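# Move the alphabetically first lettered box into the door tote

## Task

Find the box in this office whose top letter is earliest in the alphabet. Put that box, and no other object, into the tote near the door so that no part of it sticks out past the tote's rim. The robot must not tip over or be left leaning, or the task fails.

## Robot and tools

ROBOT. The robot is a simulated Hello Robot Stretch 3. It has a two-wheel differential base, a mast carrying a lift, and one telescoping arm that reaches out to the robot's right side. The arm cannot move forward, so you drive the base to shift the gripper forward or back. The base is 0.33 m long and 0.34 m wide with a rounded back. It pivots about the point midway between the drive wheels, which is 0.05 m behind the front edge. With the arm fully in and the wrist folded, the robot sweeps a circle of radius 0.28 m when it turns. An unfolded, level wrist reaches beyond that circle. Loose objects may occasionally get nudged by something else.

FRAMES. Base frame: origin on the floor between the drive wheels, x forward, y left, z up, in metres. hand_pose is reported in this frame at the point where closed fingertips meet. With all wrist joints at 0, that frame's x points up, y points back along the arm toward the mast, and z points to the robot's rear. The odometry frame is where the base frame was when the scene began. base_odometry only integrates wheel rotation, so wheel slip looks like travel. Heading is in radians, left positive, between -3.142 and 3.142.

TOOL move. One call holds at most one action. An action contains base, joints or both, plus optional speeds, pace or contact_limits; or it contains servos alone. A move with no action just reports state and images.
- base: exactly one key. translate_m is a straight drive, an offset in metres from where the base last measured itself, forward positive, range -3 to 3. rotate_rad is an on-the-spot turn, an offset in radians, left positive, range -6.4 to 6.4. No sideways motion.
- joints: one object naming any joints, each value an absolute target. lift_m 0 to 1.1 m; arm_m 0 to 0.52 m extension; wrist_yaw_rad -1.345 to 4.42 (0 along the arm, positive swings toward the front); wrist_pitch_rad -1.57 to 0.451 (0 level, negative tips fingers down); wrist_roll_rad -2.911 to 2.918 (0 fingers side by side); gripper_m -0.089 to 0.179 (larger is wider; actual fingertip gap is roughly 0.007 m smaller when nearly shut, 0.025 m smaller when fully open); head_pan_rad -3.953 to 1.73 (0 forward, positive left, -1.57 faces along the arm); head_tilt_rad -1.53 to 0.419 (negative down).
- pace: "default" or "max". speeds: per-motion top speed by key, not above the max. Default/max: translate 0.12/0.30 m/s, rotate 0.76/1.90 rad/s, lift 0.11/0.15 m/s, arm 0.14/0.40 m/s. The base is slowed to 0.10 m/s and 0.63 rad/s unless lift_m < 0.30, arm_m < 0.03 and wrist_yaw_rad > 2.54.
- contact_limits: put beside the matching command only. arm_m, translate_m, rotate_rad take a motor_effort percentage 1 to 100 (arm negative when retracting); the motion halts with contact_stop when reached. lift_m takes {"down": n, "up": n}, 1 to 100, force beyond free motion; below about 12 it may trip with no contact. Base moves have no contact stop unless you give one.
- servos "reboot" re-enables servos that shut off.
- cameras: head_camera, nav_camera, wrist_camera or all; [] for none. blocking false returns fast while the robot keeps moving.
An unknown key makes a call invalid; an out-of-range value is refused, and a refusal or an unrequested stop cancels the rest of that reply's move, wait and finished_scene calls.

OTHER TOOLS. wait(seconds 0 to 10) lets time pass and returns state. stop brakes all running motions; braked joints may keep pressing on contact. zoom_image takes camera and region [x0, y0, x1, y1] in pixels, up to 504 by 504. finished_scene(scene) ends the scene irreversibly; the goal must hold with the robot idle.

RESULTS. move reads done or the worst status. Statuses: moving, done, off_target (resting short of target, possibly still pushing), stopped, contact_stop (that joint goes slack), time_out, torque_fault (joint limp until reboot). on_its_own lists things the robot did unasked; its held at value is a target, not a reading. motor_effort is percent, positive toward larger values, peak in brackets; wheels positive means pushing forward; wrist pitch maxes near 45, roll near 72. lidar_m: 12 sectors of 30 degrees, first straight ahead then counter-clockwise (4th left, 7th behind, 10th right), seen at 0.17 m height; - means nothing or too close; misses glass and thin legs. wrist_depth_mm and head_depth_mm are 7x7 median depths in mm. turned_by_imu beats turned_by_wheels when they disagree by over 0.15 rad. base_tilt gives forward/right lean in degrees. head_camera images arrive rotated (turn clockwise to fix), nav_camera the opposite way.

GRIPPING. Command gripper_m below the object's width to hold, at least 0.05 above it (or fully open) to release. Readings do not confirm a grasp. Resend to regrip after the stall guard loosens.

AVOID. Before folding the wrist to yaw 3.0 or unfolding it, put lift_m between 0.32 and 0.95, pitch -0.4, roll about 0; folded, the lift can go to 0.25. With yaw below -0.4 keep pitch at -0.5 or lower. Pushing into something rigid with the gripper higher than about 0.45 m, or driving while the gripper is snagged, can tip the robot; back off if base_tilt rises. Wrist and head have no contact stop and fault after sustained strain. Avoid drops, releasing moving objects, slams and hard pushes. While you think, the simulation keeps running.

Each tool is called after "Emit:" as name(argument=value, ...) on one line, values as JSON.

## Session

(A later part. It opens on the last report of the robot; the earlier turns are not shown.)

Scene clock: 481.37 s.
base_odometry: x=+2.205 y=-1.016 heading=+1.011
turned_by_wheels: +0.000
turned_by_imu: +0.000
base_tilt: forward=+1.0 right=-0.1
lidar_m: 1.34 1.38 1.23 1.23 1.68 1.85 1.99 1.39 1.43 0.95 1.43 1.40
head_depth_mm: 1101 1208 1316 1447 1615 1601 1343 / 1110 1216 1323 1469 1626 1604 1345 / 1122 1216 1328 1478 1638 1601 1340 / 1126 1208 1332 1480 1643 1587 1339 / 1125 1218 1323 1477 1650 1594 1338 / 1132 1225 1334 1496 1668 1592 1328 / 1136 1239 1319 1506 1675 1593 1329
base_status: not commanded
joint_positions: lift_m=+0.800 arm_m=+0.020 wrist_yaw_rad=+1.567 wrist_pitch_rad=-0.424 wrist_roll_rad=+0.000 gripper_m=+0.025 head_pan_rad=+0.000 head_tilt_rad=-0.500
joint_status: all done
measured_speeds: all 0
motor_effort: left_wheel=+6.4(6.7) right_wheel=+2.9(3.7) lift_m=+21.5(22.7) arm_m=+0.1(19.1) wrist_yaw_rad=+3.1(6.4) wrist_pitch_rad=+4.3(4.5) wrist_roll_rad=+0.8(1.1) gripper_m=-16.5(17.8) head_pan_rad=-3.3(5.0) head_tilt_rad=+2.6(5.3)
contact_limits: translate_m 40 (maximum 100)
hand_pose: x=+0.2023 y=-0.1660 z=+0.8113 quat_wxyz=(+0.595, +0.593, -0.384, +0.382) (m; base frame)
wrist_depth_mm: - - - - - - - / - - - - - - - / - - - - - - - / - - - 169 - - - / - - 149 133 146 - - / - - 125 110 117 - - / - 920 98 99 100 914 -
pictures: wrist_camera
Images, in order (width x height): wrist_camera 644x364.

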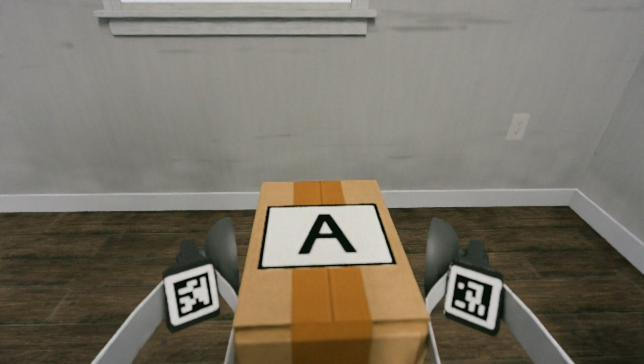

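Emit:
move(joints={"wrist_yaw_rad": 2.6, "arm_m": 0.0}, pace="max", cameras=["wrist_camera"])

Emit:
move(joints={"lift_m": 0.29}, pace="max", cameras=["wrist_camera", "nav_camera"])

Scene clock: 490.70 s.
move: done
base_odometry: x=+2.205 y=-1.016 heading=+1.011
turned_by_wheels: +0.000
turned_by_imu: +0.001
base_tilt: forward=+0.8 right=-0.2
lidar_m: 1.34 1.38 1.23 1.23 1.67 1.86 1.99 1.39 1.43 0.95 1.44 1.40
head_depth_mm: 1101 1212 1326 1455 1630 1596 1335 / 1115 1211 1311 1463 1611 1614 1338 / 1119 1205 1317 1471 1632 1596 1338 / 1123 1208 1323 1473 1638 1590 1333 / 1125 1223 1316 1500 1658 1598 1338 / 1130 1228 1327 1496 1670 1583 1336 / 1137 1228 1332 1503 1672 1590 1331
base_status: not commanded
joint_positions: lift_m=+0.800 arm_m=+0.002 wrist_yaw_rad=+2.597 wrist_pitch_rad=-0.424 wrist_roll_rad=+0.000 gripper_m=+0.025 head_pan_rad=+0.000 head_tilt_rad=-0.500
joint_status: all done
joint sent to its limit — arm_m, lower limit.
measured_speeds: all 0
motor_effort: left_wheel=+6.6(6.6) right_wheel=+3.1(3.5) lift_m=+21.8(22.2) arm_m=-15.1(21.0) wrist_yaw_rad=+3.5(9.7) wrist_pitch_rad=+4.5(4.5) wrist_roll_rad=+1.1(1.1) gripper_m=-16.2(17.8) head_pan_rad=-2.4(4.0) head_tilt_rad=+3.5(3.9)
contact_limits: translate_m 40 (maximum 100)
hand_pose: x=+0.0947 y=+0.0445 z=+0.8113 quat_wxyz=(+0.330, +0.705, -0.042, +0.626) (m; base frame)
wrist_depth_mm: - - - - - - - / - - - - - - - / - - - - - - - / - - - 169 - - - / - - 148 133 146 - - / - - 125 110 118 - - / 208 914 98 99 100 940 -
pictures: wrist_camera
Images, in order (width x height): wrist_camera 644x364.

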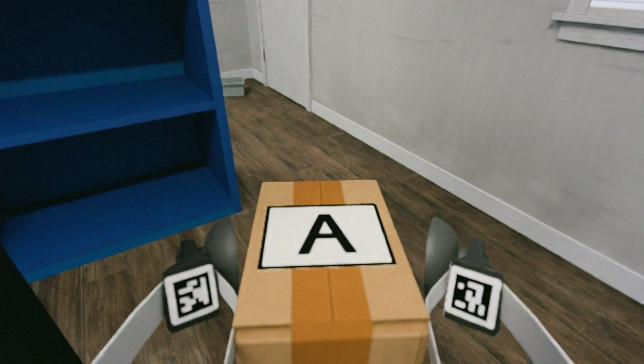

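Scene clock: 494.90 s.
move: done
base_odometry: x=+2.205 y=-1.016 heading=+1.011
turned_by_wheels: +0.000
turned_by_imu: +0.001
base_tilt: forward=+1.1 right=-0.4
lidar_m: 1.34 1.38 1.23 1.23 1.68 1.86 1.99 1.39 1.43 0.95 1.43 1.40
head_depth_mm: 1110 1206 1311 1469 1618 1603 1330 / 1116 1207 1315 1469 1631 1601 1341 / 1118 1218 1316 1472 1644 1606 1341 / 1120 1218 1333 1480 1667 1590 1336 / 1139 1227 1315 1496 1650 1582 1332 / 1122 1225 1323 1481 1668 1587 1336 / 1135 1231 1329 1501 1669 1588 1328
base_status: not commanded
joint_positions: lift_m=+0.290 arm_m=+0.002 wrist_yaw_rad=+2.597 wrist_pitch_rad=-0.425 wrist_roll_rad=+0.000 gripper_m=+0.025 head_pan_rad=+0.000 head_tilt_rad=-0.500
joint_status: all done
measured_speeds: all 0
motor_effort: left_wheel=+6.4(6.6) right_wheel=+3.4(3.8) lift_m=+22.2(23.5) arm_m=+16.4(16.4) wrist_yaw_rad=+3.1(4.0) wrist_pitch_rad=+4.1(4.6) wrist_roll_rad=+0.8(1.1) gripper_m=-17.0(18.1) head_pan_rad=-2.1(4.9) head_tilt_rad=+2.5(4.2)
contact_limits: translate_m 40 (maximum 100)
hand_pose: x=+0.0946 y=+0.0444 z=+0.3012 quat_wxyz=(+0.330, +0.705, -0.042, +0.626) (m; base frame)
wrist_depth_mm: - - - - - - - / - - - - - - - / - - - - - - - / 779 773 825 169 772 769 765 / 623 620 147 133 145 635 627 / 513 501 125 109 117 488 523 / 208 265 98 99 99 425 448
pictures: nav_camera (sideways), wrist_camera
Images, in order (width x height): nav_camera 672x504, wrist_camera 644x364.

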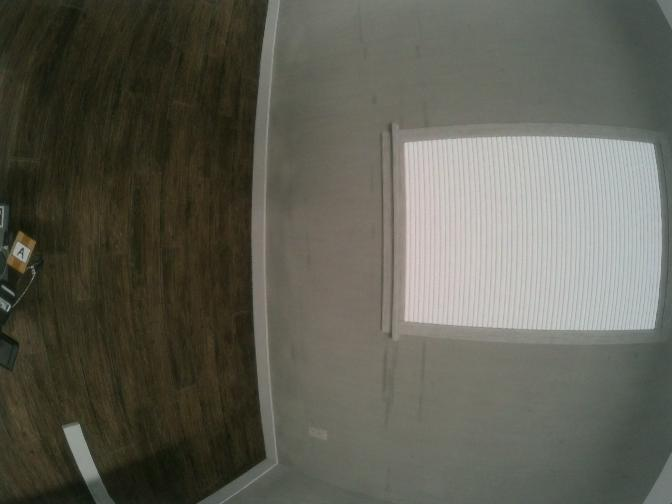

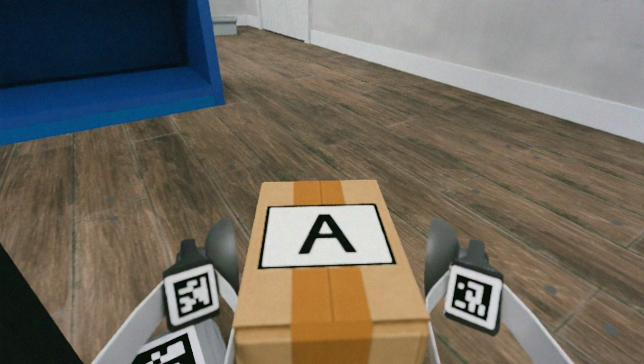

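Emit:
move(base={"translate_m": 0.78}, pace="max", cameras=[])

Emit:
move(base={"rotate_rad": 1.572}, pace="max", cameras=["head_camera"])

Scene clock: 507.77 s.
move: done
base_odometry: x=+2.619 y=-0.354 heading=+1.011
turned_by_wheels: +0.000
turned_by_imu: +0.001
base_tilt: forward=+1.0 right=-0.1
lidar_m: 0.57 0.58 0.78 2.00 1.34 1.75 2.76 2.00 1.08 1.37 0.82 0.59
head_depth_mm: 440 476 521 573 640 730 836 / 442 479 522 576 641 733 840 / 442 480 525 577 646 735 847 / 444 482 527 582 647 742 849 / 445 483 530 583 648 748 857 / 446 486 531 587 645 752 864 / 449 487 535 589 650 752 868
base_status: done
joint_positions: lift_m=+0.290 arm_m=+0.002 wrist_yaw_rad=+2.597 wrist_pitch_rad=-0.425 wrist_roll_rad=+0.000 gripper_m=+0.025 head_pan_rad=+0.000 head_tilt_rad=-0.500
joint_status: not commanded
measured_speeds: all 0
motor_effort: left_wheel=-0.8(13.0) right_wheel=+9.3(19.0) lift_m=+26.6(26.7) arm_m=+16.9(21.4) wrist_yaw_rad=+3.2(3.5) wrist_pitch_rad=+4.3(4.6) wrist_roll_rad=+0.8(1.1) gripper_m=-17.3(17.9) head_pan_rad=-4.0(4.1) head_tilt_rad=+2.2(3.6)
hand_pose: x=+0.0945 y=+0.0445 z=+0.3012 quat_wxyz=(+0.330, +0.705, -0.042, +0.626) (m; base frame)
wrist_depth_mm: - - - - - - - / - - - - - - - / - - - 961 - - - / 776 793 822 168 719 - - / 625 618 146 133 145 596 494 / 516 506 125 110 117 492 484 / 207 267 98 99 100 422 448
pictures: none
No camera images: "cameras" was empty.

Scene clock: 509.87 s.
move: done
base_odometry: x=+2.619 y=-0.354 heading=+2.583
turned_by_wheels: +1.572
turned_by_imu: +1.565
base_tilt: forward=+1.0 right=-0.2
lidar_m: 1.89 1.27 1.75 2.76 2.03 1.08 1.37 0.84 0.59 0.57 0.58 0.77
head_depth_mm: 1881 1945 1914 1884 1804 1596 1353 / 2858 3057 2865 2511 2020 1620 1346 / 2896 3165 3361 2659 2010 1605 1341 / 2925 3204 3433 2660 1990 1600 1342 / 2960 3121 3446 2669 1985 1585 1342 / 2928 3176 3394 1824 1833 1592 1333 / 1194 1209 1294 1412 1767 1597 1332
base_status: done
joint_positions: lift_m=+0.290 arm_m=+0.002 wrist_yaw_rad=+2.597 wrist_pitch_rad=-0.425 wrist_roll_rad=+0.000 gripper_m=+0.025 head_pan_rad=+0.000 head_tilt_rad=-0.500
joint_status: not commanded
measured_speeds: all 0
motor_effort: left_wheel=-8.5(16.5) right_wheel=+9.7(16.3) lift_m=+27.9(28.1) arm_m=-2.0(16.8) wrist_yaw_rad=+2.7(3.4) wrist_pitch_rad=+4.2(4.6) wrist_roll_rad=+1.0(1.1) gripper_m=-17.1(17.6) head_pan_rad=-2.3(4.6) head_tilt_rad=+2.1(3.1)
hand_pose: x=+0.0945 y=+0.0445 z=+0.3012 quat_wxyz=(+0.330, +0.705, -0.042, +0.626) (m; base frame)
wrist_depth_mm: - - - - - - - / - - - - - - - / - - - - - - - / 775 784 812 169 774 775 776 / 640 610 147 133 146 631 625 / 524 510 125 110 118 490 517 / 208 265 98 99 100 421 444
pictures: head_camera (sideways)
Images, in order (width x height): head_camera 896x504.

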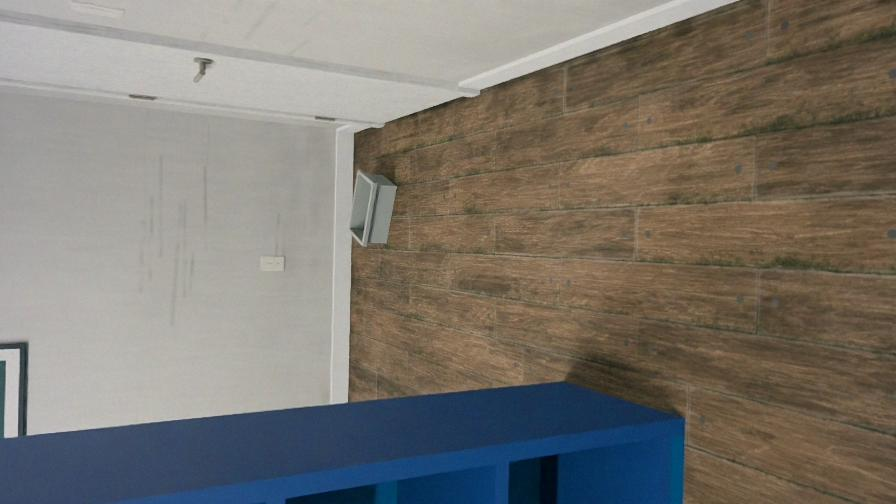

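Emit:
move(base={"translate_m": 2.1}, pace="max", cameras=["head_camera"])

Scene clock: 520.40 s.
move: done
base_odometry: x=+0.838 y=+0.759 heading=+2.583
turned_by_wheels: +0.000
turned_by_imu: -0.001
base_tilt: forward=+1.0 right=-0.3
lidar_m: 1.31 1.34 1.77 2.01 0.65 0.66 2.26 0.70 0.50 0.45 0.45 0.61
head_depth_mm: 1093 1190 1300 1404 1527 1473 1306 / 1090 1195 1286 1421 1596 1608 1332 / 1094 1185 1302 1435 1592 1588 1272 / 1102 1197 1307 1439 1610 1585 1278 / 1093 1194 1308 1445 1600 1589 1306 / 1105 1195 1315 1450 1626 1592 1329 / 1106 1200 1320 1456 1611 1594 1319
base_status: done
joint_positions: lift_m=+0.290 arm_m=+0.002 wrist_yaw_rad=+2.597 wrist_pitch_rad=-0.425 wrist_roll_rad=+0.000 gripper_m=+0.025 head_pan_rad=+0.000 head_tilt_rad=-0.500
joint_status: not commanded
measured_speeds: all 0
motor_effort: left_wheel=+5.7(12.7) right_wheel=+0.3(20.1) lift_m=+30.5(31.5) arm_m=-19.3(20.6) wrist_yaw_rad=+2.9(3.5) wrist_pitch_rad=+4.1(4.8) wrist_roll_rad=+0.7(1.2) gripper_m=-17.1(18.0) head_pan_rad=-2.4(4.3) head_tilt_rad=+0.7(2.7)
hand_pose: x=+0.0945 y=+0.0445 z=+0.3012 quat_wxyz=(+0.330, +0.705, -0.042, +0.626) (m; base frame)
wrist_depth_mm: - - - - - - - / - - - - - - - / - - - - - - - / 756 763 815 170 784 769 766 / 628 621 146 133 146 626 623 / 522 506 125 110 118 495 522 / 208 266 98 99 100 427 447
pictures: head_camera (sideways)
Images, in order (width x height): head_camera 896x504.

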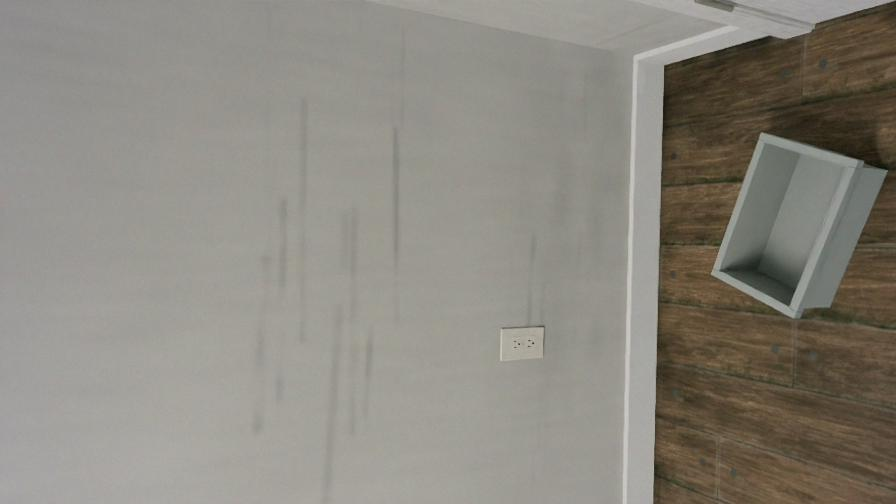

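Emit:
move(base={"rotate_rad": 0.455}, pace="max", cameras=[])

Emit:
move(base={"translate_m": 0.871}, joints={"head_pan_rad": -1.57, "head_tilt_rad": -0.9}, pace="max", contact_limits={"translate_m": 40}, cameras=["head_camera"])

Scene clock: 596.00 s.
move: done
base_odometry: x=+0.838 y=+0.759 heading=+3.037
turned_by_wheels: +0.455
turned_by_imu: +0.453
base_tilt: forward=+1.0 right=-0.3
lidar_m: 1.32 1.67 2.66 0.69 0.65 3.06 0.77 0.51 0.47 0.45 0.58 1.28
head_depth_mm: 1084 1166 1255 1374 1496 1565 1309 / 1128 1215 1318 1441 1585 1602 1314 / 1176 1270 1384 1521 1677 1598 1342 / 1235 1341 1470 1621 1776 1601 1348 / 1305 1412 1537 1729 1848 1610 1331 / 1360 1483 1649 1832 1943 1593 1333 / 1432 1588 1760 1968 1988 1591 1332
base_status: done
joint_positions: lift_m=+0.290 arm_m=+0.002 wrist_yaw_rad=+2.597 wrist_pitch_rad=-0.425 wrist_roll_rad=+0.000 gripper_m=+0.025 head_pan_rad=+0.000 head_tilt_rad=-0.500
joint_status: not commanded
measured_speeds: all 0
motor_effort: left_wheel=-8.9(16.4) right_wheel=+11.1(16.3) lift_m=+30.4(30.4) arm_m=-20.4(20.5) wrist_yaw_rad=+2.7(3.4) wrist_pitch_rad=+4.5(4.7) wrist_roll_rad=+0.7(1.0) gripper_m=-16.4(17.2) head_pan_rad=-2.6(3.8) head_tilt_rad=+0.3(1.2)
hand_pose: x=+0.0945 y=+0.0445 z=+0.3012 quat_wxyz=(+0.330, +0.705, -0.042, +0.626) (m; base frame)
wrist_depth_mm: - - - - - - - / - - - - - - - / - - - - - - - / 716 770 809 169 769 774 776 / 612 629 147 133 145 632 639 / 515 506 125 110 118 490 519 / 208 265 98 99 100 424 445
pictures: none
No camera images: "cameras" was empty.

Scene clock: 600.23 s.
move: done
base_odometry: x=-0.028 y=+0.850 heading=+3.038
turned_by_wheels: +0.000
turned_by_imu: +0.000
base_tilt: forward=+1.1 right=-0.2
lidar_m: 0.52 0.65 1.38 1.99 1.32 1.23 1.33 0.86 0.79 0.79 0.55 0.51
head_depth_mm: 705 796 926 1111 1331 1255 1129 / 756 857 994 1181 1395 1232 1129 / 789 905 1072 1312 1417 1231 691 / 828 964 1147 1428 1409 1234 745 / 845 961 1115 1313 1381 1258 1130 / 743 821 931 1056 1234 1262 1138 / 655 713 792 884 1000 1158 1134
base_status: done
joint_positions: lift_m=+0.290 arm_m=+0.002 wrist_yaw_rad=+2.597 wrist_pitch_rad=-0.425 wrist_roll_rad=+0.000 gripper_m=+0.025 head_pan_rad=-1.572 head_tilt_rad=-0.901
joint_status: all done
measured_speeds: all 0
motor_effort: left_wheel=+5.7(11.7) right_wheel=+0.9(20.4) lift_m=+29.4(30.3) arm_m=-18.8(20.5) wrist_yaw_rad=+3.5(3.5) wrist_pitch_rad=+4.3(4.9) wrist_roll_rad=+0.8(1.1) gripper_m=-16.5(18.0) head_pan_rad=+3.2(5.0) head_tilt_rad=-3.1(7.7)
contact_limits: translate_m 40 (maximum 100)
hand_pose: x=+0.0945 y=+0.0445 z=+0.3012 quat_wxyz=(+0.330, +0.705, -0.042, +0.626) (m; base frame)
wrist_depth_mm: - - - - - - - / - - - - - - - / - - - - - - - / 762 779 814 169 776 676 - / 616 623 146 133 146 636 498 / 515 501 125 110 118 493 494 / 207 266 98 99 100 427 446
pictures: head_camera (sideways)
Images, in order (width x height): head_camera 896x504.

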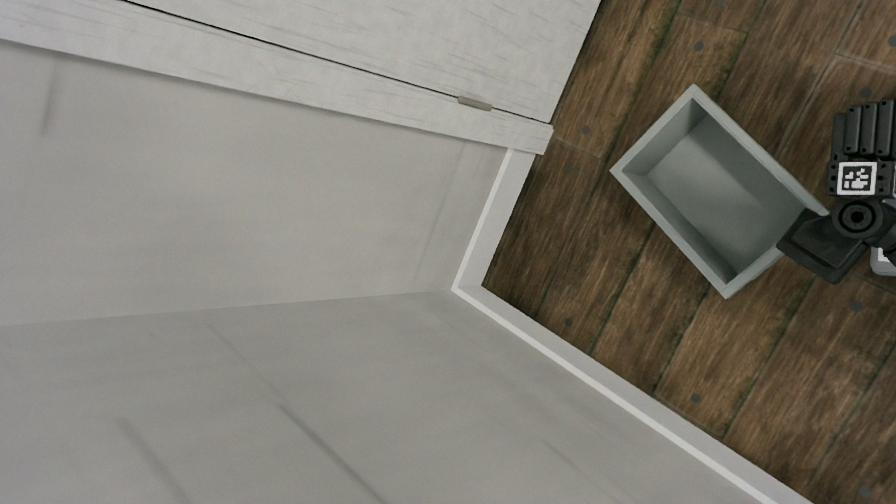

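Emit:
move(base={"translate_m": -0.04}, joints={"lift_m": 0.4}, pace="max", cameras=[])

Emit:
move(joints={"wrist_yaw_rad": 0.0}, pace="max", cameras=[])

Emit:
move(joints={"wrist_pitch_rad": -0.9, "arm_m": 0.15}, pace="max", cameras=["head_camera", "wrist_camera"])

Scene clock: 616.30 s.
move: done
base_odometry: x=+0.012 y=+0.845 heading=+3.037
turned_by_wheels: +0.000
turned_by_imu: +0.001
base_tilt: forward=+1.1 right=+0.0
lidar_m: 0.55 0.70 1.47 1.93 1.28 1.20 1.30 0.84 0.78 0.78 0.59 0.55
head_depth_mm: 686 781 906 1086 1335 1255 1127 / 731 829 963 1164 1355 1252 579 / 775 894 1057 1277 1412 1225 597 / 815 942 1129 1400 1407 1228 651 / 857 991 1159 1386 1409 1258 1138 / 797 884 987 1132 1323 1270 1139 / 700 767 842 942 1071 1200 1141
base_status: done
joint_positions: lift_m=+0.400 arm_m=+0.002 wrist_yaw_rad=+2.597 wrist_pitch_rad=-0.425 wrist_roll_rad=+0.000 gripper_m=+0.025 head_pan_rad=-1.570 head_tilt_rad=-0.901
joint_status: all done
measured_speeds: all 0
motor_effort: left_wheel=-4.9(10.5) right_wheel=+2.3(11.1) lift_m=+29.3(33.3) arm_m=-17.8(18.4) wrist_yaw_rad=+3.2(3.3) wrist_pitch_rad=+4.4(4.8) wrist_roll_rad=+0.8(1.1) gripper_m=-17.4(18.0) head_pan_rad=+2.7(3.9) head_tilt_rad=-0.3(1.9)
hand_pose: x=+0.0945 y=+0.0444 z=+0.4111 quat_wxyz=(+0.330, +0.706, -0.042, +0.626) (m; base frame)
wrist_depth_mm: - - - - - - - / - - - - - - - / - - - - - - - / - - - 170 - - - / 782 784 147 133 146 701 - / 654 629 126 109 118 124 553 / 208 528 98 99 99 523 527
pictures: none
No camera images: "cameras" was empty.

Scene clock: 617.97 s.
move: done
base_odometry: x=+0.012 y=+0.845 heading=+3.037
turned_by_wheels: +0.000
turned_by_imu: +0.000
base_tilt: forward=+1.0 right=+0.1
lidar_m: 0.55 0.70 1.48 1.93 1.28 1.20 1.30 0.84 0.78 0.78 0.59 0.55
head_depth_mm: 684 780 907 1077 1334 1250 1138 / 732 825 963 1155 1363 1237 580 / 775 891 1054 1270 1399 1090 602 / 815 945 1127 1393 1405 1197 1056 / 857 990 1158 1373 1418 1260 1132 / 794 880 987 1130 1307 1259 1133 / 702 766 843 943 1074 1213 1137
base_status: not commanded
joint_positions: lift_m=+0.400 arm_m=+0.002 wrist_yaw_rad=+0.003 wrist_pitch_rad=-0.425 wrist_roll_rad=+0.000 gripper_m=+0.025 head_pan_rad=-1.570 head_tilt_rad=-0.901
joint_status: all done
measured_speeds: all 0
motor_effort: left_wheel=-5.1(5.1) right_wheel=+2.4(3.2) lift_m=+23.8(29.4) arm_m=-17.5(18.0) wrist_yaw_rad=-2.2(7.4) wrist_pitch_rad=+4.4(4.9) wrist_roll_rad=+0.8(1.0) gripper_m=-16.6(17.6) head_pan_rad=+3.0(3.3) head_tilt_rad=+0.9(1.5)
hand_pose: x=-0.0208 y=-0.3702 z=+0.4111 quat_wxyz=(+0.692, +0.151, -0.691, -0.148) (m; base frame)
wrist_depth_mm: 377 - - - 467 - - / 383 - - - 510 - - / 389 - - - 552 - - / - - - 161 601 - - / - - 147 133 139 - - / - 122 125 109 118 121 - / - 528 98 99 100 523 562
pictures: none
No camera images: "cameras" was empty.

Scene clock: 619.47 s.
move: done
base_odometry: x=+0.012 y=+0.845 heading=+3.037
turned_by_wheels: +0.000
turned_by_imu: +0.000
base_tilt: forward=+1.0 right=-0.3
lidar_m: 0.55 0.70 1.48 1.92 1.28 1.20 1.30 0.84 0.78 0.78 0.59 0.55
head_depth_mm: 686 784 903 1074 1329 1262 1134 / 732 825 965 1155 1359 674 583 / 775 894 1051 1274 1407 699 1135 / 809 951 1126 1406 1413 1209 1119 / 859 987 1160 1379 1404 1249 1132 / 797 882 990 1126 1316 1255 1142 / 702 763 845 945 1068 1203 1135
base_status: not commanded
joint_positions: lift_m=+0.400 arm_m=+0.150 wrist_yaw_rad=+0.003 wrist_pitch_rad=-0.912 wrist_roll_rad=+0.000 gripper_m=+0.025 head_pan_rad=-1.570 head_tilt_rad=-0.900
joint_status: all done
measured_speeds: all 0
motor_effort: left_wheel=-4.8(5.1) right_wheel=+2.7(2.9) lift_m=+23.2(23.9) arm_m=+20.4(22.9) wrist_yaw_rad=-1.8(2.4) wrist_pitch_rad=+1.9(6.4) wrist_roll_rad=+1.0(1.0) gripper_m=-16.2(18.3) head_pan_rad=+2.9(3.4) head_tilt_rad=+0.5(2.0)
hand_pose: x=-0.0212 y=-0.4327 z=+0.3213 quat_wxyz=(+0.635, +0.313, -0.634, -0.311) (m; base frame)
wrist_depth_mm: 372 - - - 424 - 344 / 374 531 655 - 493 - - / 384 498 589 597 595 504 - / 437 538 544 168 546 543 512 / - 504 147 132 145 500 501 / 465 470 125 110 117 449 461 / 440 425 98 99 100 423 430
pictures: head_camera (sideways), wrist_camera
Images, in order (width x height): head_camera 896x504, wrist_camera 644x364.

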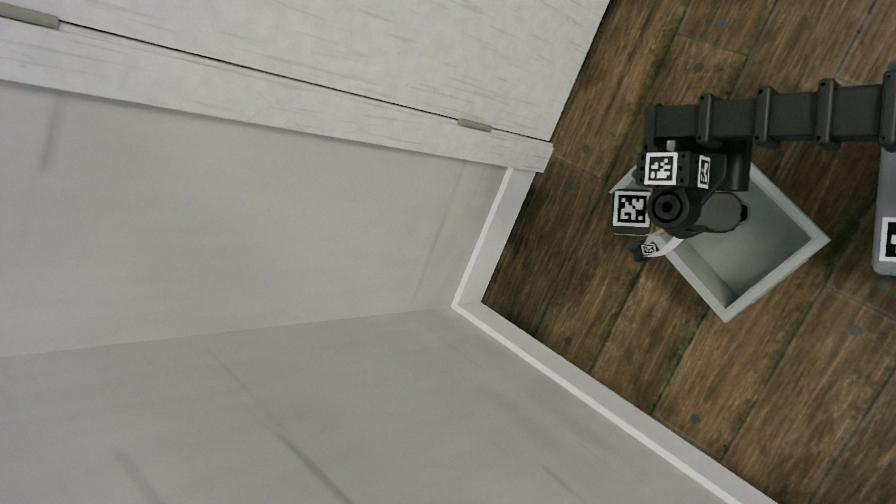

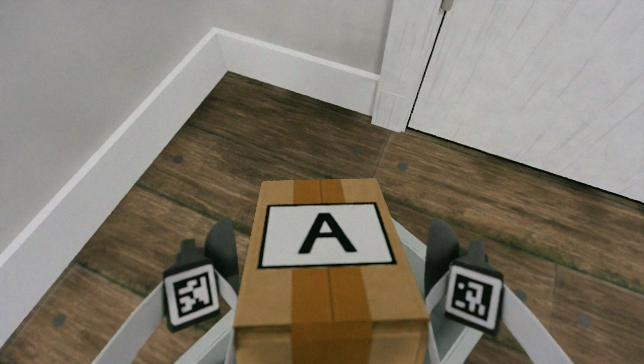

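Emit:
move(joints={"lift_m": 0.24, "arm_m": 0.165}, cameras=["head_camera", "wrist_camera"])

Scene clock: 629.17 s.
move: done
base_odometry: x=+0.012 y=+0.845 heading=+3.037
turned_by_wheels: +0.000
turned_by_imu: +0.001
base_tilt: forward=+1.2 right=-0.1
lidar_m: 0.55 0.70 1.48 1.93 1.28 1.20 1.30 0.84 0.78 0.40 0.59 0.55
head_depth_mm: 682 782 904 1077 1343 1252 1134 / 731 824 965 1162 1367 1239 1099 / 776 891 1049 1275 1404 830 1101 / 812 940 1123 1394 1412 1218 1118 / 859 988 1163 1384 1412 1257 1125 / 795 884 994 1127 1299 1262 1136 / 702 765 841 944 1069 1194 1135
base_status: not commanded
joint_positions: lift_m=+0.240 arm_m=+0.165 wrist_yaw_rad=+0.003 wrist_pitch_rad=-0.913 wrist_roll_rad=+0.000 gripper_m=+0.025 head_pan_rad=-1.570 head_tilt_rad=-0.900
joint_status: all done
measured_speeds: all 0
motor_effort: left_wheel=-4.9(5.1) right_wheel=+2.6(3.0) lift_m=+21.4(26.4) arm_m=+20.0(22.8) wrist_yaw_rad=-1.7(2.3) wrist_pitch_rad=+2.4(2.6) wrist_roll_rad=+0.8(1.0) gripper_m=-17.0(17.8) head_pan_rad=+0.5(2.7) head_tilt_rad=+1.2(1.9)
hand_pose: x=-0.0212 y=-0.4475 z=+0.1612 quat_wxyz=(+0.635, +0.313, -0.634, -0.311) (m; base frame)
wrist_depth_mm: 354 - 498 478 428 383 340 / - 452 453 448 443 429 384 / - 407 407 406 406 403 400 / 369 371 369 168 - 368 363 / 339 342 149 132 138 - 340 / 317 315 125 109 117 121 211 / 297 195 99 99 99 121 207
pictures: head_camera (sideways), wrist_camera
Images, in order (width x height): head_camera 896x504, wrist_camera 644x364.

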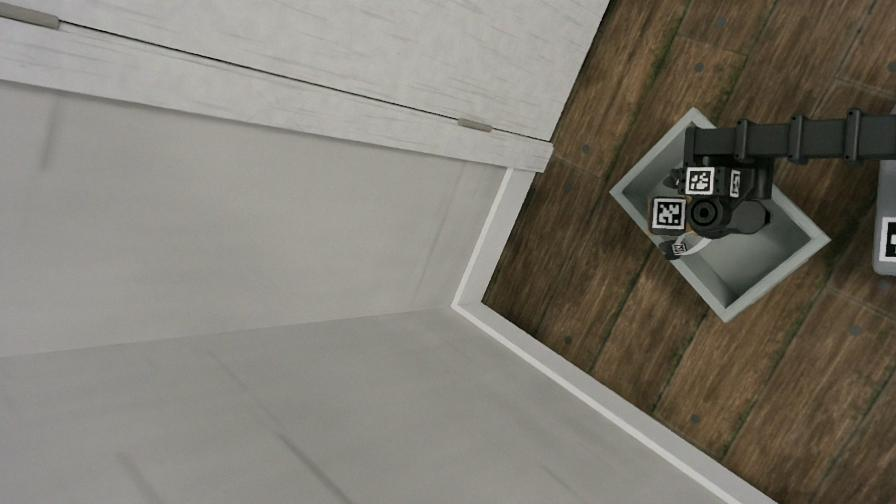

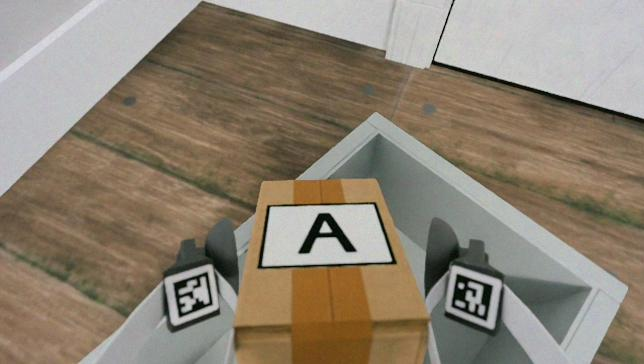

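Emit:
move(joints={"lift_m": 0.3}, pace="max", cameras=[])

Emit:
move(base={"translate_m": -0.115}, joints={"wrist_yaw_rad": 0.85, "arm_m": 0.16}, cameras=["head_camera", "wrist_camera"])

Scene clock: 654.57 s.
move: done
base_odometry: x=+0.012 y=+0.845 heading=+3.037
turned_by_wheels: +0.000
turned_by_imu: +0.001
base_tilt: forward=+1.0 right=+0.0
lidar_m: 0.55 0.70 1.48 1.93 1.28 1.20 1.30 0.84 0.78 0.78 0.59 0.55
head_depth_mm: 682 779 906 1077 1330 1258 1134 / 730 825 961 1156 1373 1232 697 / 772 893 1052 1263 1402 779 1110 / 813 944 1127 1401 1419 1217 1119 / 857 985 1151 1372 1418 1254 1133 / 798 886 991 1131 1307 1261 1129 / 701 764 846 944 1077 1198 1132
base_status: not commanded
joint_positions: lift_m=+0.300 arm_m=+0.165 wrist_yaw_rad=+0.003 wrist_pitch_rad=-0.914 wrist_roll_rad=+0.000 gripper_m=+0.025 head_pan_rad=-1.570 head_tilt_rad=-0.900
joint_status: all done
measured_speeds: all 0
motor_effort: left_wheel=-4.8(5.1) right_wheel=+2.6(3.1) lift_m=+29.9(32.9) arm_m=+15.5(16.7) wrist_yaw_rad=-2.1(2.3) wrist_pitch_rad=+2.2(2.7) wrist_roll_rad=+0.8(1.1) gripper_m=-16.9(17.5) head_pan_rad=+1.2(2.2) head_tilt_rad=+0.3(1.5)
hand_pose: x=-0.0212 y=-0.4474 z=+0.2211 quat_wxyz=(+0.635, +0.313, -0.634, -0.311) (m; base frame)
wrist_depth_mm: 363 463 553 488 424 - 339 / 379 514 531 524 489 437 405 / 374 480 476 483 476 472 436 / - 437 440 168 438 437 431 / 400 404 147 132 144 401 396 / 371 370 125 110 117 125 369 / 351 231 98 99 99 240 344
pictures: none
No camera images: "cameras" was empty.

Scene clock: 656.83 s.
move: done
base_odometry: x=+0.126 y=+0.833 heading=+3.037
turned_by_wheels: +0.000
turned_by_imu: +0.000
base_tilt: forward=+0.9 right=-0.1
lidar_m: 0.66 0.83 1.76 1.76 1.16 1.10 1.23 0.79 0.73 0.74 0.71 0.65
head_depth_mm: 649 735 854 1014 1257 1260 1131 / 677 773 908 1087 1337 1235 703 / 703 811 948 1175 1385 778 1124 / 764 887 1064 1303 1416 1031 1129 / 808 941 1136 1446 1422 1208 1122 / 855 998 1165 1352 1391 1261 1140 / 843 916 1014 1140 1287 1264 1133
base_status: done
joint_positions: lift_m=+0.300 arm_m=+0.160 wrist_yaw_rad=+0.847 wrist_pitch_rad=-0.914 wrist_roll_rad=+0.000 gripper_m=+0.025 head_pan_rad=-1.570 head_tilt_rad=-0.900
joint_status: all done
measured_speeds: all 0
motor_effort: left_wheel=-12.3(15.3) right_wheel=+2.2(7.0) lift_m=+24.6(29.8) arm_m=-18.9(22.0) wrist_yaw_rad=+3.3(5.3) wrist_pitch_rad=+2.3(2.7) wrist_roll_rad=+0.8(1.1) gripper_m=-17.2(17.4) head_pan_rad=+1.3(1.3) head_tilt_rad=+0.6(1.9)
hand_pose: x=+0.0814 y=-0.3961 z=+0.2211 quat_wxyz=(+0.707, +0.545, -0.450, -0.024) (m; base frame)
wrist_depth_mm: - - - - 580 500 - / - - 521 536 534 518 429 / 487 490 475 480 485 476 437 / 439 442 452 168 442 435 431 / 404 404 147 132 145 391 397 / 372 374 125 109 118 126 368 / 351 121 98 99 100 117 340
pictures: head_camera (sideways), wrist_camera
Images, in order (width x height): head_camera 896x504, wrist_camera 644x364.

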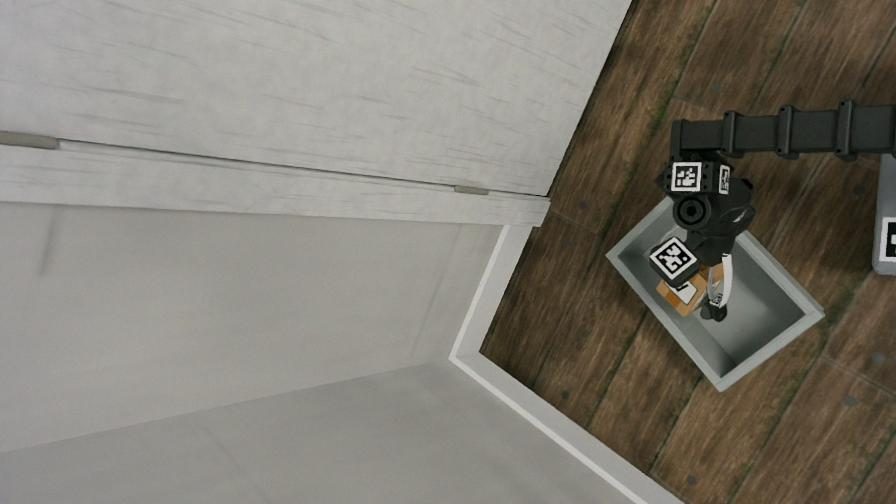

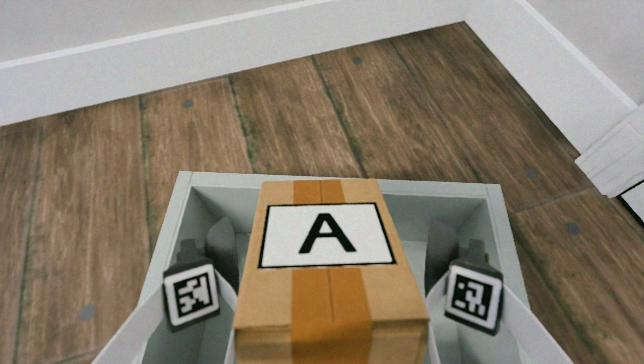

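Emit:
move(base={"translate_m": 0.022}, joints={"arm_m": 0.18, "lift_m": 0.19}, cameras=["head_camera", "wrist_camera"])

Scene clock: 666.53 s.
move: done
base_odometry: x=+0.104 y=+0.836 heading=+3.037
turned_by_wheels: +0.000
turned_by_imu: +0.001
base_tilt: forward=+0.9 right=-0.2
lidar_m: 0.64 0.81 1.70 1.79 1.19 1.12 1.24 0.80 0.74 0.37 0.68 0.63
head_depth_mm: 655 743 861 1028 1258 1254 1131 / 685 778 915 1107 1344 1258 1112 / 718 830 970 1188 1397 916 1116 / 776 899 1078 1323 1428 1106 1116 / 820 951 1159 1453 1419 1225 1110 / 863 993 1136 1316 1388 1259 1142 / 814 890 980 1098 1238 1262 1145
base_status: done
joint_positions: lift_m=+0.190 arm_m=+0.180 wrist_yaw_rad=+0.847 wrist_pitch_rad=-0.914 wrist_roll_rad=+0.000 gripper_m=+0.025 head_pan_rad=-1.570 head_tilt_rad=-0.900
joint_status: all done
measured_speeds: all 0
motor_effort: left_wheel=+0.8(8.7) right_wheel=+9.2(13.6) lift_m=+21.6(22.8) arm_m=+17.5(23.3) wrist_yaw_rad=+2.7(3.7) wrist_pitch_rad=+2.2(2.7) wrist_roll_rad=+0.8(1.1) gripper_m=-15.8(17.5) head_pan_rad=-0.6(2.1) head_tilt_rad=+0.1(1.8)
hand_pose: x=+0.0814 y=-0.4161 z=+0.1111 quat_wxyz=(+0.707, +0.545, -0.450, -0.024) (m; base frame)
wrist_depth_mm: - 415 420 429 427 429 383 / 388 383 386 383 382 376 370 / 348 201 352 349 351 349 337 / 310 218 221 167 216 211 200 / 166 - 147 132 144 253 - / - - 125 109 117 121 - / - - 98 99 99 - -
pictures: head_camera (sideways), wrist_camera
Images, in order (width x height): head_camera 896x504, wrist_camera 644x364.

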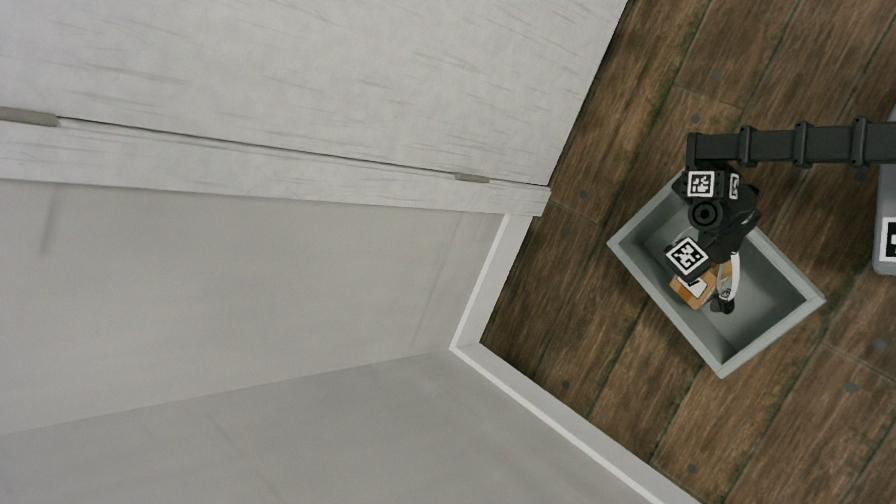

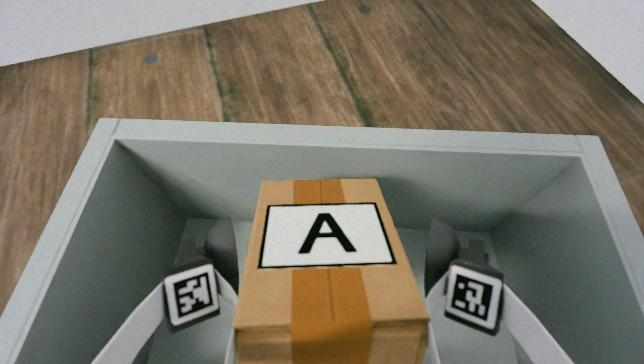

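Emit:
move(joints={"lift_m": 0.11}, speeds={"lift_m": 0.04}, contact_limits={"lift_m": {"down": 13}}, cameras=["wrist_camera"])

Scene clock: 671.83 s.
move: done
base_odometry: x=+0.104 y=+0.836 heading=+3.037
turned_by_wheels: +0.000
turned_by_imu: +0.001
base_tilt: forward=+1.1 right=-0.2
lidar_m: 0.64 0.81 1.71 1.79 1.19 1.12 1.24 0.80 0.74 0.75 0.68 0.63
head_depth_mm: 657 742 862 1028 1263 1255 1135 / 686 783 912 1102 1337 1257 1133 / 720 833 972 1192 1388 1171 1109 / 772 903 1074 1328 1421 1194 1117 / 818 958 1152 1462 1422 1214 1122 / 863 996 1130 1313 1395 1253 1136 / 815 891 982 1097 1249 1265 1135
base_status: not commanded
joint_positions: lift_m=+0.110 arm_m=+0.180 wrist_yaw_rad=+0.847 wrist_pitch_rad=-0.914 wrist_roll_rad=+0.000 gripper_m=+0.025 head_pan_rad=-1.570 head_tilt_rad=-0.900
joint_status: all done
measured_speeds: all 0
motor_effort: left_wheel=+1.0(1.1) right_wheel=+9.4(10.1) lift_m=+23.0(23.6) arm_m=-0.1(8.3) wrist_yaw_rad=+3.0(3.7) wrist_pitch_rad=+2.3(2.7) wrist_roll_rad=+0.7(1.1) gripper_m=-16.8(18.5) head_pan_rad=-1.1(2.4) head_tilt_rad=-1.2(2.0)
contact_limits: lift_m down 13 (down: maximum 72; up: maximum 65)
hand_pose: x=+0.0814 y=-0.4161 z=+0.0310 quat_wxyz=(+0.707, +0.545, -0.450, -0.024) (m; base frame)
wrist_depth_mm: 126 127 129 124 124 123 122 / 153 150 148 146 148 140 137 / - 183 181 175 172 169 165 / - - 210 167 206 200 - / - - 146 132 144 195 - / - 185 125 109 117 125 - / - 168 99 99 102 168 173
pictures: wrist_camera
Images, in order (width x height): wrist_camera 644x364.

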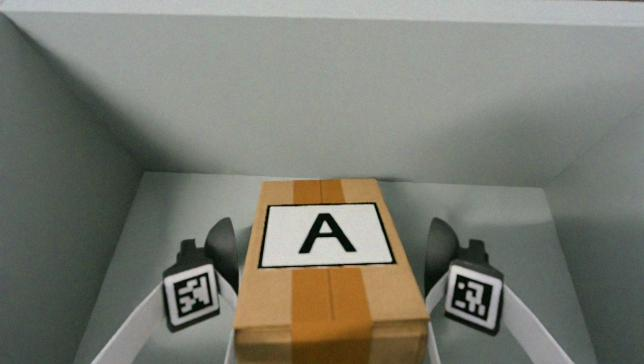

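Emit:
move(joints={"lift_m": 0.06}, speeds={"lift_m": 0.03}, contact_limits={"lift_m": {"down": 13}}, cameras=["wrist_camera", "head_camera"])

Scene clock: 689.50 s.
move: contact_stop
base_odometry: x=+0.104 y=+0.836 heading=+3.037
turned_by_wheels: +0.000
turned_by_imu: -0.001
base_tilt: forward=+0.9 right=-0.1
lidar_m: 0.64 0.81 1.70 1.79 1.19 1.12 1.24 0.80 0.74 0.75 0.68 0.63
head_depth_mm: 657 745 863 1026 1273 1255 1134 / 683 784 920 1107 1340 1260 1130 / 718 830 969 1178 1399 1154 995 / 774 898 1065 1328 1420 1203 1118 / 815 958 1154 1459 1424 1207 1123 / 863 991 1142 1307 1391 1258 1137 / 817 888 987 1087 1239 1267 1137
base_status: not commanded
joint_positions: lift_m=+0.091 arm_m=+0.180 wrist_yaw_rad=+0.848 wrist_pitch_rad=-0.890 wrist_roll_rad=+0.003 gripper_m=+0.025 head_pan_rad=-1.570 head_tilt_rad=-0.899
joint_status: lift_m contact_stop (moved -0.019 of -0.050)
measured_speeds: all 0
on_its_own: lift_m is slack since a contact_stop (your +0.060 is given up)
motor_effort: left_wheel=-1.3(1.3) right_wheel=+2.6(10.1) lift_m=+25.1(28.4) arm_m=-13.9(13.9) wrist_yaw_rad=+2.2(3.5) wrist_pitch_rad=-2.2(2.8) wrist_roll_rad=-0.2(1.0) gripper_m=-17.6(17.9) head_pan_rad=-2.4(3.0) head_tilt_rad=-1.7(1.8)
contact_limits: lift_m down 13 (down: maximum 72; up: maximum 65)
hand_pose: x=+0.0854 y=-0.4194 z=+0.0152 quat_wxyz=(+0.707, +0.540, -0.457, -0.016) (m; base frame)
wrist_depth_mm: - 125 123 120 119 118 115 / 148 147 144 141 143 135 134 / - 178 168 164 167 168 159 / - 201 197 140 190 196 - / - 187 146 124 144 185 - / - 173 126 106 112 166 171 / - 102 99 99 105 153 158
pictures: head_camera (sideways), wrist_camera
Images, in order (width x height): head_camera 896x504, wrist_camera 644x364.

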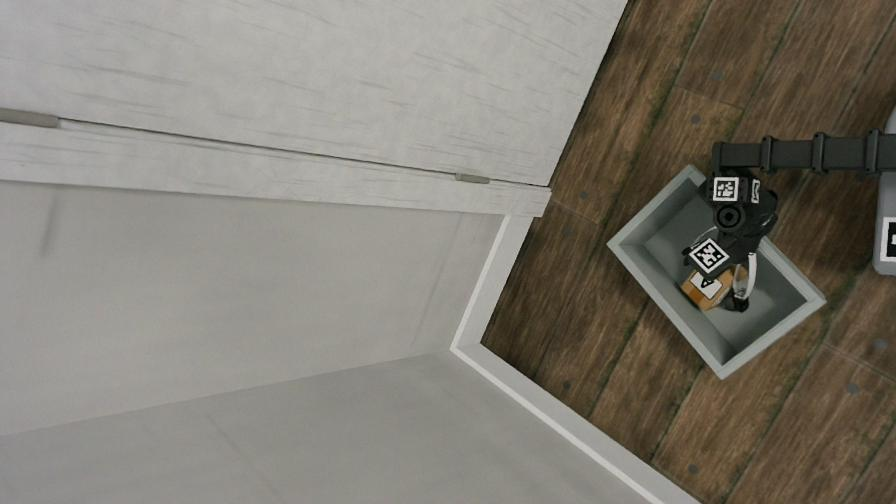

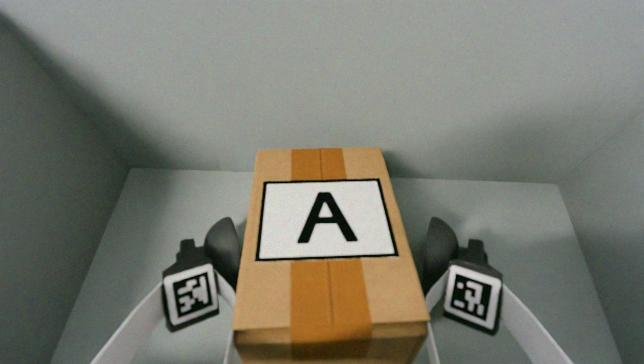

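Emit:
move(joints={"lift_m": 0.065}, speeds={"lift_m": 0.03}, contact_limits={"lift_m": {"down": 20}}, cameras=["wrist_camera"])

Scene clock: 697.97 s.
move: contact_stop
base_odometry: x=+0.104 y=+0.836 heading=+3.037
turned_by_wheels: +0.000
turned_by_imu: -0.001
base_tilt: forward=+0.9 right=-0.1
lidar_m: 0.64 0.81 1.70 1.79 1.19 1.12 1.25 0.80 0.74 0.75 0.69 0.63
head_depth_mm: 655 746 862 1019 1261 1256 1136 / 684 784 917 1100 1338 1254 1139 / 716 821 974 1173 1391 1160 994 / 773 893 1068 1325 1422 1209 1117 / 813 951 1142 1445 1415 1210 1112 / 860 986 1141 1307 1390 1267 1136 / 818 895 984 1095 1248 1258 1142
base_status: not commanded
joint_positions: lift_m=+0.091 arm_m=+0.180 wrist_yaw_rad=+0.849 wrist_pitch_rad=-0.885 wrist_roll_rad=+0.005 gripper_m=+0.025 head_pan_rad=-1.571 head_tilt_rad=-0.899
joint_status: lift_m contact_stop (moved +0.000 of -0.026)
measured_speeds: translate_m=+0.000 rotate_rad=+0.000 lift_m=+0.000 arm_m=+0.001 wrist_yaw_rad=+0.000 wrist_pitch_rad=+0.000 wrist_roll_rad=+0.000 head_pan_rad=+0.000 head_tilt_rad=+0.000
on_its_own: lift_m is slack since a contact_stop (your +0.065 is given up)
motor_effort: left_wheel=-0.3(1.9) right_wheel=+0.9(2.9) lift_m=+25.1(25.2) arm_m=+21.0(21.0) wrist_yaw_rad=+2.0(2.4) wrist_pitch_rad=-2.9(4.3) wrist_roll_rad=-1.1(1.3) gripper_m=-15.6(18.2) head_pan_rad=-3.5(3.6) head_tilt_rad=-2.1(2.8)
contact_limits: lift_m down 20 (down: maximum 72; up: maximum 65)
hand_pose: x=+0.0862 y=-0.4200 z=+0.0157 quat_wxyz=(+0.706, +0.539, -0.459, -0.015) (m; base frame)
wrist_depth_mm: - 124 123 120 119 118 115 / 147 147 144 142 143 136 134 / - 178 172 163 166 168 159 / - - 199 141 189 195 - / - 188 147 124 144 187 - / - 173 125 106 113 166 170 / - 103 99 99 105 154 157
pictures: wrist_camera
Images, in order (width x height): wrist_camera 644x364.

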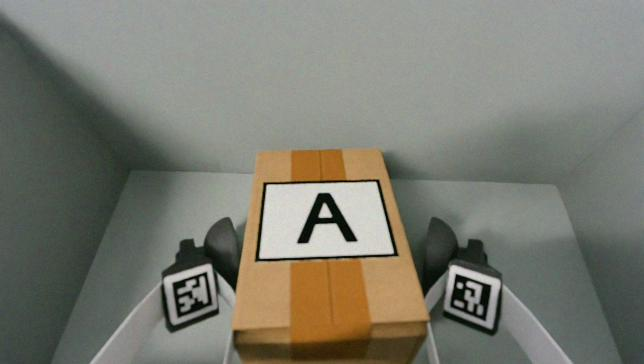

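Emit:
move(joints={"gripper_m": 0.055}, cameras=["wrist_camera"])

Scene clock: 706.40 s.
move: done
base_odometry: x=+0.104 y=+0.836 heading=+3.037
turned_by_wheels: +0.000
turned_by_imu: +0.001
base_tilt: forward=+0.9 right=-0.4
lidar_m: 0.64 0.81 1.70 1.79 1.19 1.12 1.24 0.80 0.74 0.75 0.68 0.63
head_depth_mm: 655 741 863 1020 1270 1254 1137 / 686 782 916 1103 1334 1248 1129 / 717 819 977 1173 1382 1163 995 / 774 897 1069 1316 1415 1193 1115 / 815 954 1151 1453 1420 1204 1116 / 860 987 1138 1312 1398 1265 1137 / 817 893 982 1098 1245 1265 1140
base_status: not commanded
joint_positions: lift_m=+0.091 arm_m=+0.180 wrist_yaw_rad=+0.849 wrist_pitch_rad=-0.885 wrist_roll_rad=+0.005 gripper_m=+0.056 head_pan_rad=-1.571 head_tilt_rad=-0.899
joint_status: all done
measured_speeds: all 0
on_its_own: lift_m is slack since a contact_stop (your +0.065 is given up)
motor_effort: left_wheel=-0.4(0.6) right_wheel=+0.8(0.9) lift_m=+25.8(25.8) arm_m=-15.8(15.8) wrist_yaw_rad=+1.8(2.1) wrist_pitch_rad=-3.0(3.3) wrist_roll_rad=-1.2(1.2) gripper_m=-9.5(70.5) head_pan_rad=-0.5(1.9) head_tilt_rad=-3.9(4.5)
contact_limits: lift_m down 20 (down: maximum 72; up: maximum 65)
hand_pose: x=+0.0862 y=-0.4200 z=+0.0158 quat_wxyz=(+0.706, +0.539, -0.459, -0.015) (m; base frame)
wrist_depth_mm: - 125 123 120 119 117 115 / 147 146 144 142 142 136 134 / - 178 172 163 167 168 160 / - - 199 142 189 195 - / - 188 147 124 144 186 - / - 173 125 106 113 165 170 / - 121 99 99 105 153 158
pictures: wrist_camera
Images, in order (width x height): wrist_camera 644x364.

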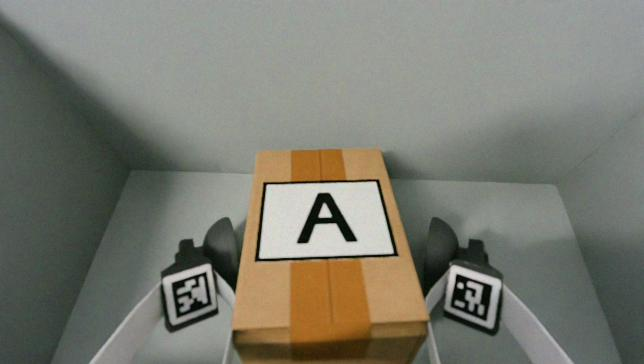

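Emit:
move(joints={"gripper_m": 0.066}, cameras=["wrist_camera"])

Scene clock: 708.03 s.
move: done
base_odometry: x=+0.104 y=+0.836 heading=+3.037
turned_by_wheels: +0.000
turned_by_imu: +0.000
base_tilt: forward=+0.9 right=-0.2
lidar_m: 0.64 0.81 1.70 1.79 1.19 1.12 1.24 0.80 0.74 0.75 0.68 0.63
head_depth_mm: 656 745 867 1021 1262 1264 1127 / 682 781 910 1101 1349 1252 1137 / 717 819 973 1171 1402 1155 995 / 773 893 1067 1331 1411 1204 1120 / 814 952 1153 1458 1423 1204 1117 / 856 989 1141 1316 1391 1265 1137 / 818 897 978 1092 1238 1265 1137
base_status: not commanded
joint_positions: lift_m=+0.091 arm_m=+0.180 wrist_yaw_rad=+0.849 wrist_pitch_rad=-0.885 wrist_roll_rad=+0.005 gripper_m=+0.066 head_pan_rad=-1.571 head_tilt_rad=-0.899
joint_status: all done
measured_speeds: all 0
on_its_own: lift_m is slack since a contact_stop (your +0.065 is given up)
motor_effort: left_wheel=-0.4(0.6) right_wheel=+0.7(1.1) lift_m=+25.4(25.9) arm_m=-20.6(20.9) wrist_yaw_rad=+2.1(2.3) wrist_pitch_rad=-3.0(3.2) wrist_roll_rad=-0.9(1.3) gripper_m=-7.2(41.5) head_pan_rad=+0.5(1.9) head_tilt_rad=-4.3(5.0)
contact_limits: lift_m down 20 (down: maximum 72; up: maximum 65)
hand_pose: x=+0.0862 y=-0.4200 z=+0.0158 quat_wxyz=(+0.706, +0.539, -0.459, -0.015) (m; base frame)
wrist_depth_mm: - 125 123 121 119 118 115 / 147 146 144 142 143 136 134 / - 178 172 163 167 168 159 / - - 198 141 189 195 - / - 188 147 124 144 186 - / - 173 126 106 112 165 170 / - 121 99 99 105 154 158
pictures: wrist_camera
Images, in order (width x height): wrist_camera 644x364.

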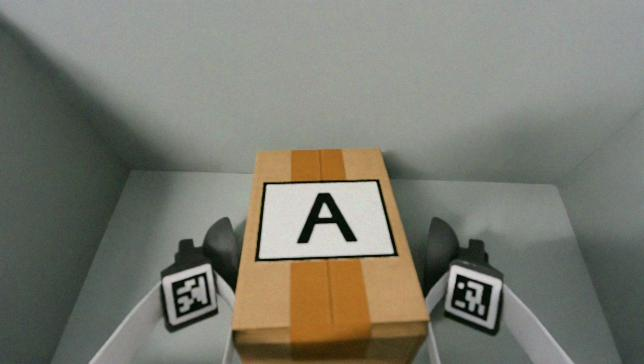

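Emit:
move(joints={"gripper_m": 0.076}, cameras=["wrist_camera"])

Emit:
move(joints={"gripper_m": 0.086}, cameras=["wrist_camera"])

Scene clock: 710.47 s.
move: done
base_odometry: x=+0.104 y=+0.836 heading=+3.037
turned_by_wheels: +0.000
turned_by_imu: +0.000
base_tilt: forward=+1.1 right=+0.0
lidar_m: 0.64 0.81 1.70 1.80 1.18 1.12 1.24 0.80 0.74 0.75 0.68 0.63
head_depth_mm: 656 744 863 1027 1266 1252 1127 / 683 782 919 1104 1342 1252 1132 / 719 822 970 1174 1387 1160 989 / 773 895 1069 1327 1421 1197 1124 / 815 952 1154 1452 1425 1212 1119 / 860 987 1135 1311 1402 1258 1134 / 816 893 980 1102 1249 1264 1136
base_status: not commanded
joint_positions: lift_m=+0.091 arm_m=+0.180 wrist_yaw_rad=+0.849 wrist_pitch_rad=-0.885 wrist_roll_rad=+0.005 gripper_m=+0.076 head_pan_rad=-1.571 head_tilt_rad=-0.899
joint_status: all done
measured_speeds: all 0
on_its_own: lift_m is slack since a contact_stop (your +0.065 is given up)
motor_effort: left_wheel=-0.5(0.5) right_wheel=+0.7(1.0) lift_m=+25.3(25.9) arm_m=-20.7(20.9) wrist_yaw_rad=+1.8(2.2) wrist_pitch_rad=-2.9(3.1) wrist_roll_rad=-0.9(1.3) gripper_m=-4.8(40.6) head_pan_rad=+1.7(1.7) head_tilt_rad=-4.9(6.0)
contact_limits: lift_m down 20 (down: maximum 72; up: maximum 65)
hand_pose: x=+0.0862 y=-0.4200 z=+0.0158 quat_wxyz=(+0.706, +0.539, -0.459, -0.015) (m; base frame)
wrist_depth_mm: - 125 123 121 119 117 116 / 147 146 144 142 142 135 134 / - 177 168 164 166 168 159 / - - 197 141 189 196 - / - 188 147 124 144 186 - / - 173 126 106 112 166 171 / - 121 98 99 105 153 158
pictures: wrist_camera
Images, in order (width x height): wrist_camera 644x364.

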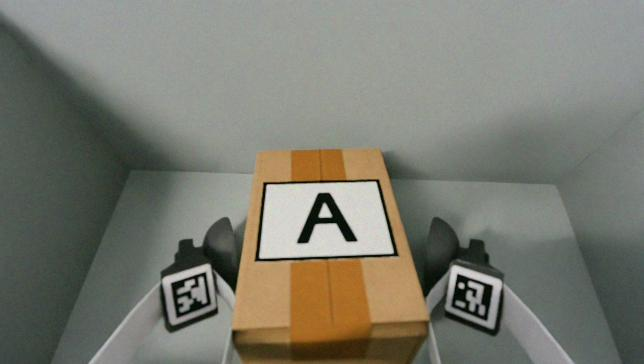

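Scene clock: 711.07 s.
move: done
base_odometry: x=+0.104 y=+0.836 heading=+3.037
turned_by_wheels: +0.000
turned_by_imu: +0.000
base_tilt: forward=+0.8 right=-0.4
lidar_m: 0.64 0.81 1.70 1.79 1.19 1.12 1.24 0.80 0.74 0.75 0.69 0.63
head_depth_mm: 659 745 863 1029 1262 1253 1138 / 686 781 913 1097 1346 1268 1133 / 720 821 977 1172 1373 1170 992 / 774 894 1066 1324 1425 1202 1114 / 815 956 1150 1443 1425 1207 1126 / 860 988 1139 1318 1386 1262 1138 / 816 890 986 1099 1249 1261 1140
base_status: not commanded
joint_positions: lift_m=+0.091 arm_m=+0.180 wrist_yaw_rad=+0.849 wrist_pitch_rad=-0.885 wrist_roll_rad=+0.005 gripper_m=+0.086 head_pan_rad=-1.571 head_tilt_rad=-0.899
joint_status: all done
measured_speeds: all 0
on_its_own: lift_m is slack since a contact_stop (your +0.065 is given up)
motor_effort: left_wheel=-0.2(0.6) right_wheel=+1.0(1.2) lift_m=+25.8(25.8) arm_m=-20.3(20.7) wrist_yaw_rad=+1.6(2.3) wrist_pitch_rad=-2.9(3.1) wrist_roll_rad=-0.9(1.2) gripper_m=-2.4(42.9) head_pan_rad=+0.9(1.7) head_tilt_rad=-4.4(6.0)
contact_limits: lift_m down 20 (down: maximum 72; up: maximum 65)
hand_pose: x=+0.0862 y=-0.4200 z=+0.0158 quat_wxyz=(+0.706, +0.539, -0.459, -0.015) (m; base frame)
wrist_depth_mm: - 124 123 121 119 117 115 / 147 147 144 142 143 136 134 / - 178 168 163 167 168 159 / - - 197 141 189 194 - / - 188 147 124 144 186 - / - 171 126 106 112 165 171 / - 121 98 99 105 154 158
pictures: wrist_camera
Images, in order (width x height): wrist_camera 644x364.

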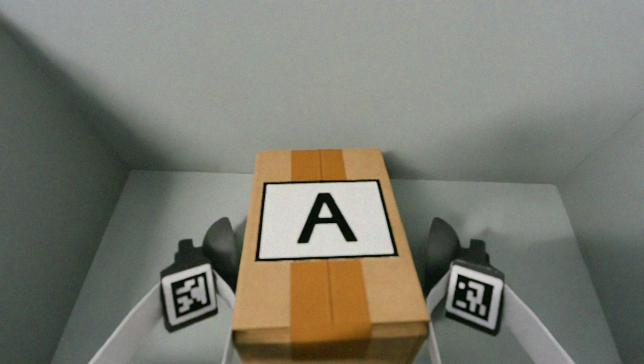

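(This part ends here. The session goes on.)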